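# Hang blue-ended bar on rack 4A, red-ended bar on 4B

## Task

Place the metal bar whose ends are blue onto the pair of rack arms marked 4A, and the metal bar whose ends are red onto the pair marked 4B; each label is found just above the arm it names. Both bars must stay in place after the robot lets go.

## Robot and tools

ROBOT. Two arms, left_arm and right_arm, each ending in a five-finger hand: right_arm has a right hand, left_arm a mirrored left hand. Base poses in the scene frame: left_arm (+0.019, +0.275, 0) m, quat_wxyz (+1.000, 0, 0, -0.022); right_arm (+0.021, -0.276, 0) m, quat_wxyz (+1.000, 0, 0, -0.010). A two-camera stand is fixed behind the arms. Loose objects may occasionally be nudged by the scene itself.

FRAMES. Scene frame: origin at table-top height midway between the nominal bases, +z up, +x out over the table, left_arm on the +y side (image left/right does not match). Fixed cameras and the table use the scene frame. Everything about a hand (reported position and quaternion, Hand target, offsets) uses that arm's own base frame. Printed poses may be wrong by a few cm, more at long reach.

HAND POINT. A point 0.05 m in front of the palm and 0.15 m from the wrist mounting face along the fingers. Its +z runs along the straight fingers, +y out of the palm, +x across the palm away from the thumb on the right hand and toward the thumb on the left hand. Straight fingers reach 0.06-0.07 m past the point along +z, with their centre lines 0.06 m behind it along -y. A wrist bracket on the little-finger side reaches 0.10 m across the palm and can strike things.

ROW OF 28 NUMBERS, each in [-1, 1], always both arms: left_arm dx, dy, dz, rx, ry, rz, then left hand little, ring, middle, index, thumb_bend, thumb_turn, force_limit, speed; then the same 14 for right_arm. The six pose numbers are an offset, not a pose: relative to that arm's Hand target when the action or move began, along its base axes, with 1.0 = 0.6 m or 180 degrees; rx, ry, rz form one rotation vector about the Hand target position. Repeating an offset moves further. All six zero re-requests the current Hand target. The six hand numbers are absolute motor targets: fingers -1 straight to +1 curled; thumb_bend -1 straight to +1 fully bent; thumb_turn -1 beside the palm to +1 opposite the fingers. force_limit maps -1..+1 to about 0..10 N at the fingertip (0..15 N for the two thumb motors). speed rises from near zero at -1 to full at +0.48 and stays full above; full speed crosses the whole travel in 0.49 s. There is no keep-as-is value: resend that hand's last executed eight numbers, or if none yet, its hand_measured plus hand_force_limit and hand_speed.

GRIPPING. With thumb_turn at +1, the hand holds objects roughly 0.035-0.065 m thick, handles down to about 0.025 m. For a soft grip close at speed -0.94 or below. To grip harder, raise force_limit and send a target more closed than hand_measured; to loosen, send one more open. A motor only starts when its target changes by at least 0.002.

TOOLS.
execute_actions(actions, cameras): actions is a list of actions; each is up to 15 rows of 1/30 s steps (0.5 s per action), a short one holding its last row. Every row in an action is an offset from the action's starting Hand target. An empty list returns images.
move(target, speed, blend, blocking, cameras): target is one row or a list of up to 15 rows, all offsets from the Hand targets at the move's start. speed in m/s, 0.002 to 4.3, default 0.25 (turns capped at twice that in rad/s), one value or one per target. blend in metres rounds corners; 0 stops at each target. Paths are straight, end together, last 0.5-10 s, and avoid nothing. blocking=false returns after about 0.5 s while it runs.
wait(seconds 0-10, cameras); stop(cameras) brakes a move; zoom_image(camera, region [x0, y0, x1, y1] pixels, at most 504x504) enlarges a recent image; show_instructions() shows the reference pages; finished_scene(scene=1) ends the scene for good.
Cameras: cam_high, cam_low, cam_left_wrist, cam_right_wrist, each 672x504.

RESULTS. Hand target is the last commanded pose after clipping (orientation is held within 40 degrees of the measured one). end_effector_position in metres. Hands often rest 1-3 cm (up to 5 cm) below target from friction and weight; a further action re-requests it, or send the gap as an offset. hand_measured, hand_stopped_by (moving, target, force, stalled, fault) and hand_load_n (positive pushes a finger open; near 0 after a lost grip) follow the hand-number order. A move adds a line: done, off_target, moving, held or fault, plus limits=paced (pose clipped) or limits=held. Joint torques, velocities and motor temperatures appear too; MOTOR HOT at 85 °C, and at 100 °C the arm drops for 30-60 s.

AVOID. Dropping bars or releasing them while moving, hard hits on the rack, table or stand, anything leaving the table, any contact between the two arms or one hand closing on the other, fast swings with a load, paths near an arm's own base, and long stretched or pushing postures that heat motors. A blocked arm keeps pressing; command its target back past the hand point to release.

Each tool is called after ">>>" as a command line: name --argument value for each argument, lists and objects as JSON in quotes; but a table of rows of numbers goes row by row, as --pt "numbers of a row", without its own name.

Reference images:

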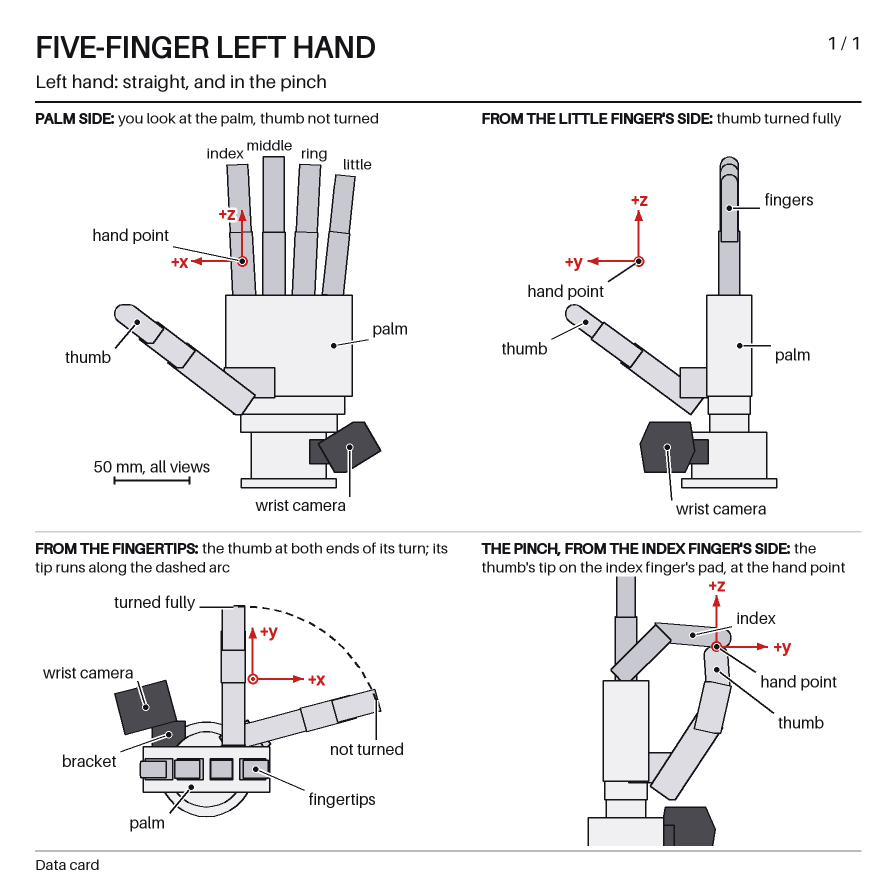

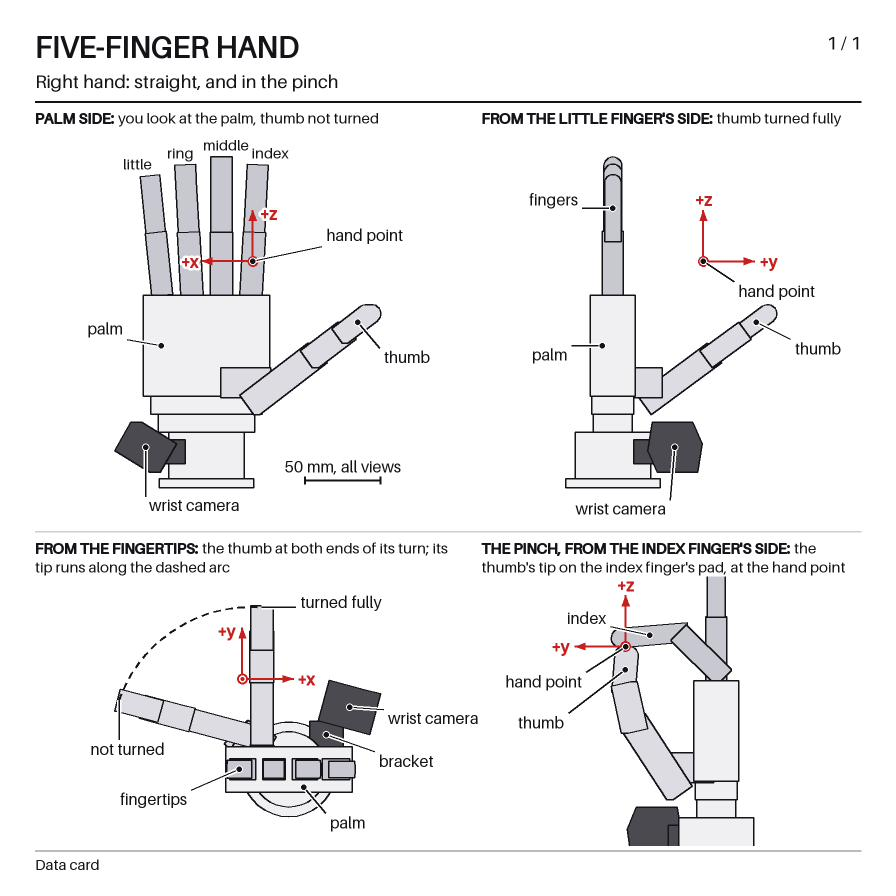

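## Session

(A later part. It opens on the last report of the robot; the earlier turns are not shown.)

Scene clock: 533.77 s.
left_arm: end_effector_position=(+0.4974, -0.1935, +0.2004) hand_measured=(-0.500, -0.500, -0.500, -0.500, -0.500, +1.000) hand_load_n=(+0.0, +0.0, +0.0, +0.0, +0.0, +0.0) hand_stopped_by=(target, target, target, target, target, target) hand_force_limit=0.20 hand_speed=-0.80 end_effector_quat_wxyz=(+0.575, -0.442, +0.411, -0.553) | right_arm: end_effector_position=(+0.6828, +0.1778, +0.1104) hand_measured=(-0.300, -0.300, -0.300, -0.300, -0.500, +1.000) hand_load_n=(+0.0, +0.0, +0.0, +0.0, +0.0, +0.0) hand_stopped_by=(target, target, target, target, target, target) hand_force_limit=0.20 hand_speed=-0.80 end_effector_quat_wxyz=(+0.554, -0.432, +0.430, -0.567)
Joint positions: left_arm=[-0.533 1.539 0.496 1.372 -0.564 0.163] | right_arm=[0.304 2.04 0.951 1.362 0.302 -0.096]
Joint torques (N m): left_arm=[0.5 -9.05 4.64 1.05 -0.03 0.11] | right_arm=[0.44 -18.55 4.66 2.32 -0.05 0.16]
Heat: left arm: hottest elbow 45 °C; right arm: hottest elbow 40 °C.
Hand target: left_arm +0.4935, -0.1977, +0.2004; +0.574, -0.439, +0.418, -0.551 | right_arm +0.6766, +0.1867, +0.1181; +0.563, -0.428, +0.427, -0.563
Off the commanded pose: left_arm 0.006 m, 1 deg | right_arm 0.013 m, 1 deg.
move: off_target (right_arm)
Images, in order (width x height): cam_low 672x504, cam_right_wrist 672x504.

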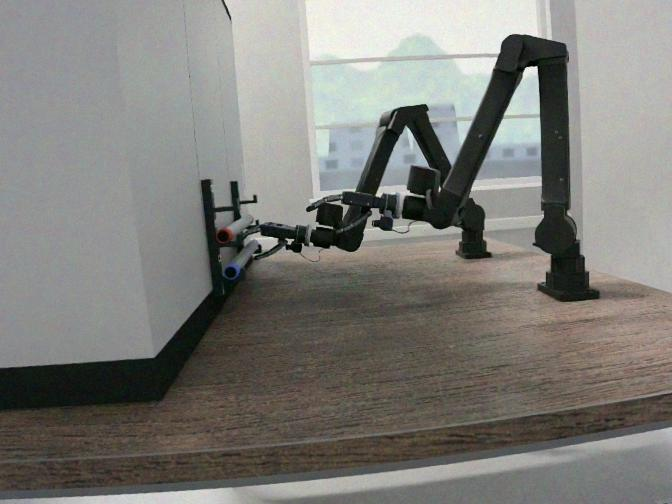

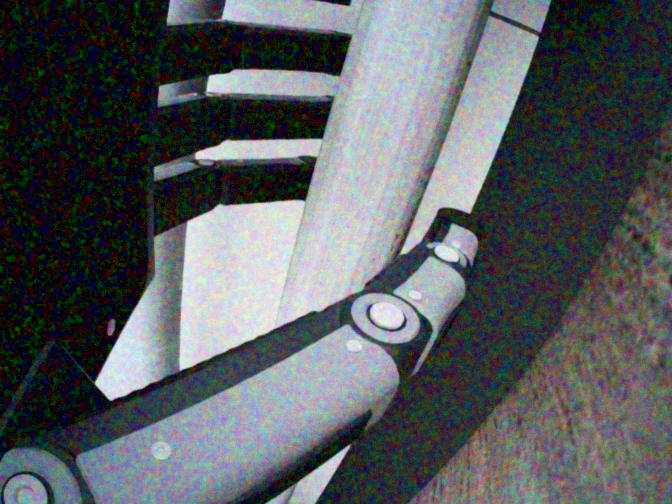

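>>> move --target '[0, 0, 0, 0, 0, 0, -0.5, -0.5, -0.5, -0.5, -0.5, 1, 0.2, -0.8, -0.12, 0, 0.0, 0, 0, 0, -0.3, -0.3, -0.3, -0.3, -0.5, 1, 0.2, -0.8]' --speed 0.05 --cameras '["cam_low"]'

>>> move --target '[0, 0, 0, 0, 0, 0, -0.5, -0.5, -0.5, -0.5, -0.5, 1, 0.2, -0.8, -0.15, 0, 0.12, 0, 0, 0, -0.3, -0.3, -0.3, -0.3, -0.5, 1, 0.2, -0.8]' --speed 0.12 --cameras '["cam_low", "cam_high"]'

>>> zoom_image --camera "cam_low" --region '[190, 170, 290, 300]'

>>> zoom_image --camera "cam_high" --region '[250, 90, 450, 210]'

Scene clock: 536.93 s.
left_arm: end_effector_position=(+0.4974, -0.1935, +0.2004) hand_measured=(-0.500, -0.500, -0.500, -0.500, -0.500, +1.000) hand_load_n=(+0.0, +0.0, +0.0, +0.0, +0.5, +0.0) hand_stopped_by=(target, target, target, target, target, target) hand_force_limit=0.20 hand_speed=-0.80 end_effector_quat_wxyz=(+0.575, -0.442, +0.411, -0.553) | right_arm: end_effector_position=(+0.6108, +0.1803, +0.1097) hand_measured=(-0.300, -0.300, -0.300, -0.300, -0.500, +1.000) hand_load_n=(+0.0, +0.0, +0.0, +0.0, +0.0, +0.0) hand_stopped_by=(target, target, target, target, target, target) hand_force_limit=0.20 hand_speed=-0.80 end_effector_quat_wxyz=(+0.557, -0.431, +0.434, -0.562)
Joint positions: left_arm=[-0.533 1.539 0.496 1.372 -0.564 0.164] | right_arm=[0.356 1.954 0.749 1.477 0.352 -0.096]
Joint torques (N m): left_arm=[0.5 -9.05 4.68 0.94 -0.01 0.13] | right_arm=[0.56 -15.91 3.89 2.33 -0.03 0.03]
Heat: left arm: hottest elbow 45 °C; right arm: hottest elbow 40 °C.
Hand target: left_arm +0.4935, -0.1978, +0.2004; +0.574, -0.439, +0.418, -0.551 | right_arm +0.6046, +0.1867, +0.1181; +0.563, -0.428, +0.427, -0.563
Off the commanded pose: left_arm 0.006 m, 1 deg | right_arm 0.012 m, 1 deg.
move: off_target (right_arm)
Images, in order (width x height): cam_low 672x504.

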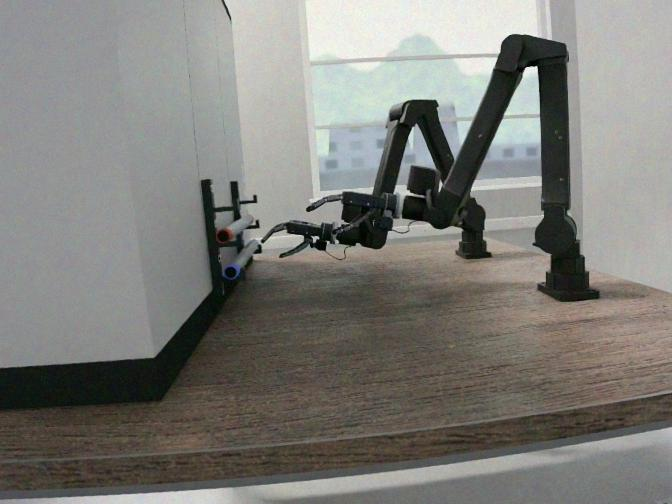

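Scene clock: 538.60 s.
left_arm: end_effector_position=(+0.4974, -0.1935, +0.2004) hand_measured=(-0.500, -0.500, -0.500, -0.500, -0.500, +1.000) hand_load_n=(+0.0, +0.0, +0.0, +0.0, +0.5, +0.0) hand_stopped_by=(target, target, target, target, target, target) hand_force_limit=0.20 hand_speed=-0.80 end_effector_quat_wxyz=(+0.575, -0.442, +0.411, -0.553) | right_arm: end_effector_position=(+0.5205, +0.1825, +0.1934) hand_measured=(-0.300, -0.300, -0.300, -0.300, -0.500, +1.000) hand_load_n=(+0.0, +0.0, +0.0, +0.0, +0.0, +0.0) hand_stopped_by=(target, target, target, target, target, target) hand_force_limit=0.20 hand_speed=-0.80 end_effector_quat_wxyz=(+0.568, -0.418, +0.431, -0.563)
Joint positions: left_arm=[-0.533 1.539 0.496 1.372 -0.564 0.164] | right_arm=[0.451 1.588 0.523 1.379 0.442 -0.12]
Joint torques (N m): left_arm=[0.5 -9.05 4.68 0.95 -0.01 0.12] | right_arm=[-0.91 -11.11 4.63 1.54 -0.08 -0.1]
Heat: left arm: hottest elbow 45 °C; right arm: hottest elbow 40 °C.
Hand target: left_arm +0.4935, -0.1978, +0.2004; +0.574, -0.439, +0.418, -0.551 | right_arm +0.5146, +0.1867, +0.1901; +0.563, -0.428, +0.427, -0.563
Off the commanded pose: left_arm 0.006 m, 1 deg | right_arm 0.008 m, 1 deg.
move: done
Images, in order (width x height): cam_high 672x504, cam_low 672x504.

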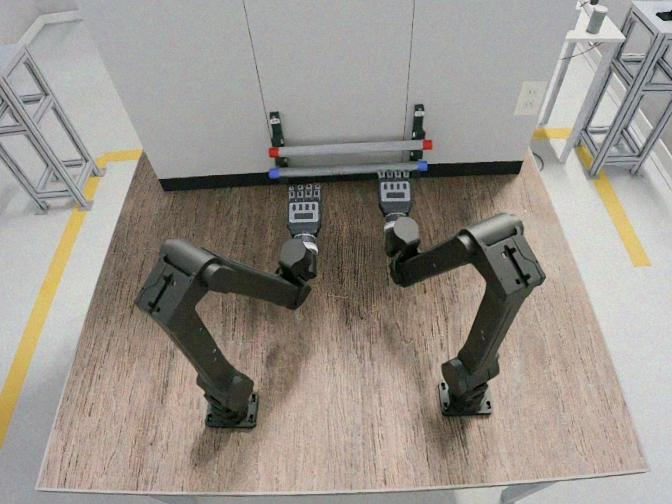

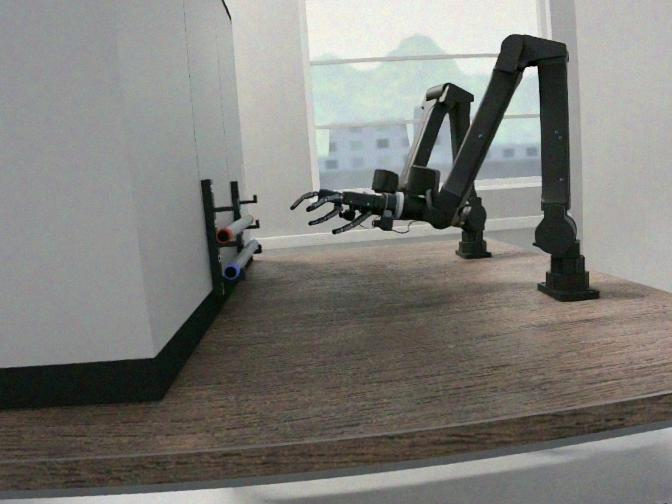

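Scaled by 3.877 from the camera's 672x504 image, which has a finer 960x720 frame.

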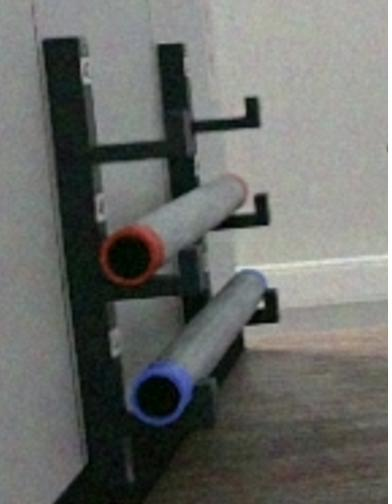

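Scaled by 2.520 from the camera's 672x504 image, which has a finer 960x720 frame.

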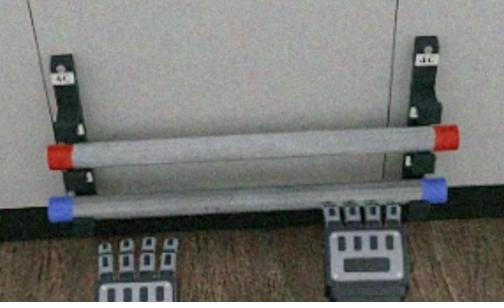

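>>> zoom_image --camera "cam_low" --region '[235, 205, 275, 265]'

>>> zoom_image --camera "cam_high" --region '[395, 95, 445, 195]'

Scaled by 8.400 from the camera's 672x504 image, which has a finer 960x720 frame.

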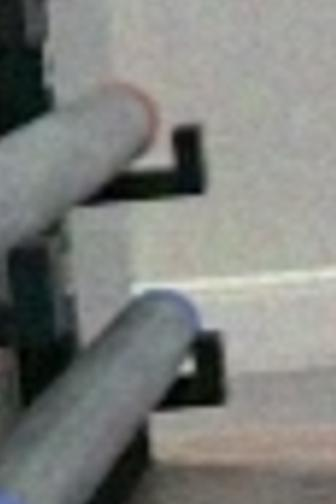

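Scaled by 5.040 from the camera's 672x504 image, which has a finer 960x720 frame.

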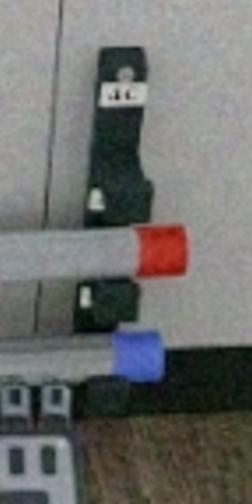

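>>> wait --seconds 1 --cameras '["cam_low"]'

>>> finished_scene

Scene clock: 541.90 s.
left_arm: end_effector_position=(+0.4974, -0.1935, +0.2004) hand_measured=(-0.500, -0.500, -0.500, -0.500, -0.500, +1.000) hand_load_n=(+0.0, +0.0, +0.0, +0.0, +0.0, +0.0) hand_stopped_by=(target, target, target, target, target, target) hand_force_limit=0.20 hand_speed=-0.80 end_effector_quat_wxyz=(+0.575, -0.442, +0.411, -0.553) | right_arm: end_effector_position=(+0.5205, +0.1825, +0.1934) hand_measured=(-0.300, -0.300, -0.300, -0.300, -0.500, +1.000) hand_load_n=(+0.0, +0.0, +0.0, +0.0, +0.0, +0.5) hand_stopped_by=(target, target, target, target, target, target) hand_force_limit=0.20 hand_speed=-0.80 end_effector_quat_wxyz=(+0.567, -0.418, +0.431, -0.563)
Joint positions: left_arm=[-0.533 1.539 0.496 1.372 -0.564 0.164] | right_arm=[0.451 1.588 0.523 1.379 0.442 -0.12]
Joint torques (N m): left_arm=[0.56 -9.05 4.67 0.94 -0.02 0.12] | right_arm=[0.21 -12.16 4.57 1.44 -0.07 -0.02]
Heat: left arm: hottest elbow 44 °C; right arm: hottest elbow 39 °C.
Hand target: left_arm +0.4935, -0.1978, +0.2004; +0.574, -0.439, +0.418, -0.551 | right_arm +0.5146, +0.1867, +0.1902; +0.563, -0.428, +0.427, -0.563
Off the commanded pose: left_arm 0.006 m, 1 deg | right_arm 0.008 m, 1 deg.
wait: 1.00 s; at rest from the start
Images, in order (width x height): cam_low 672x504.

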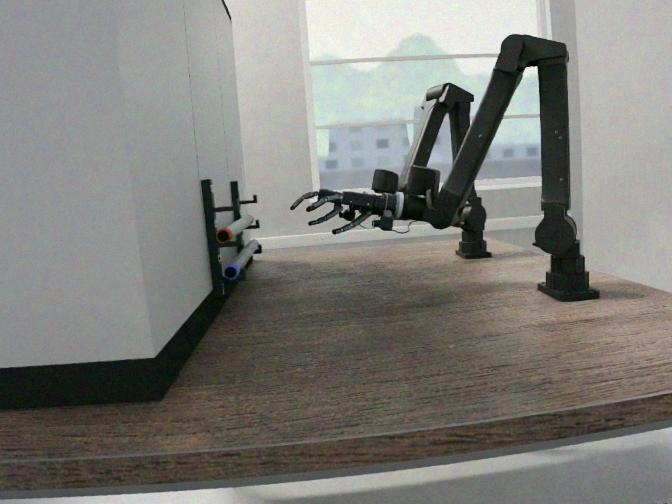

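The scene is finished: the task was done.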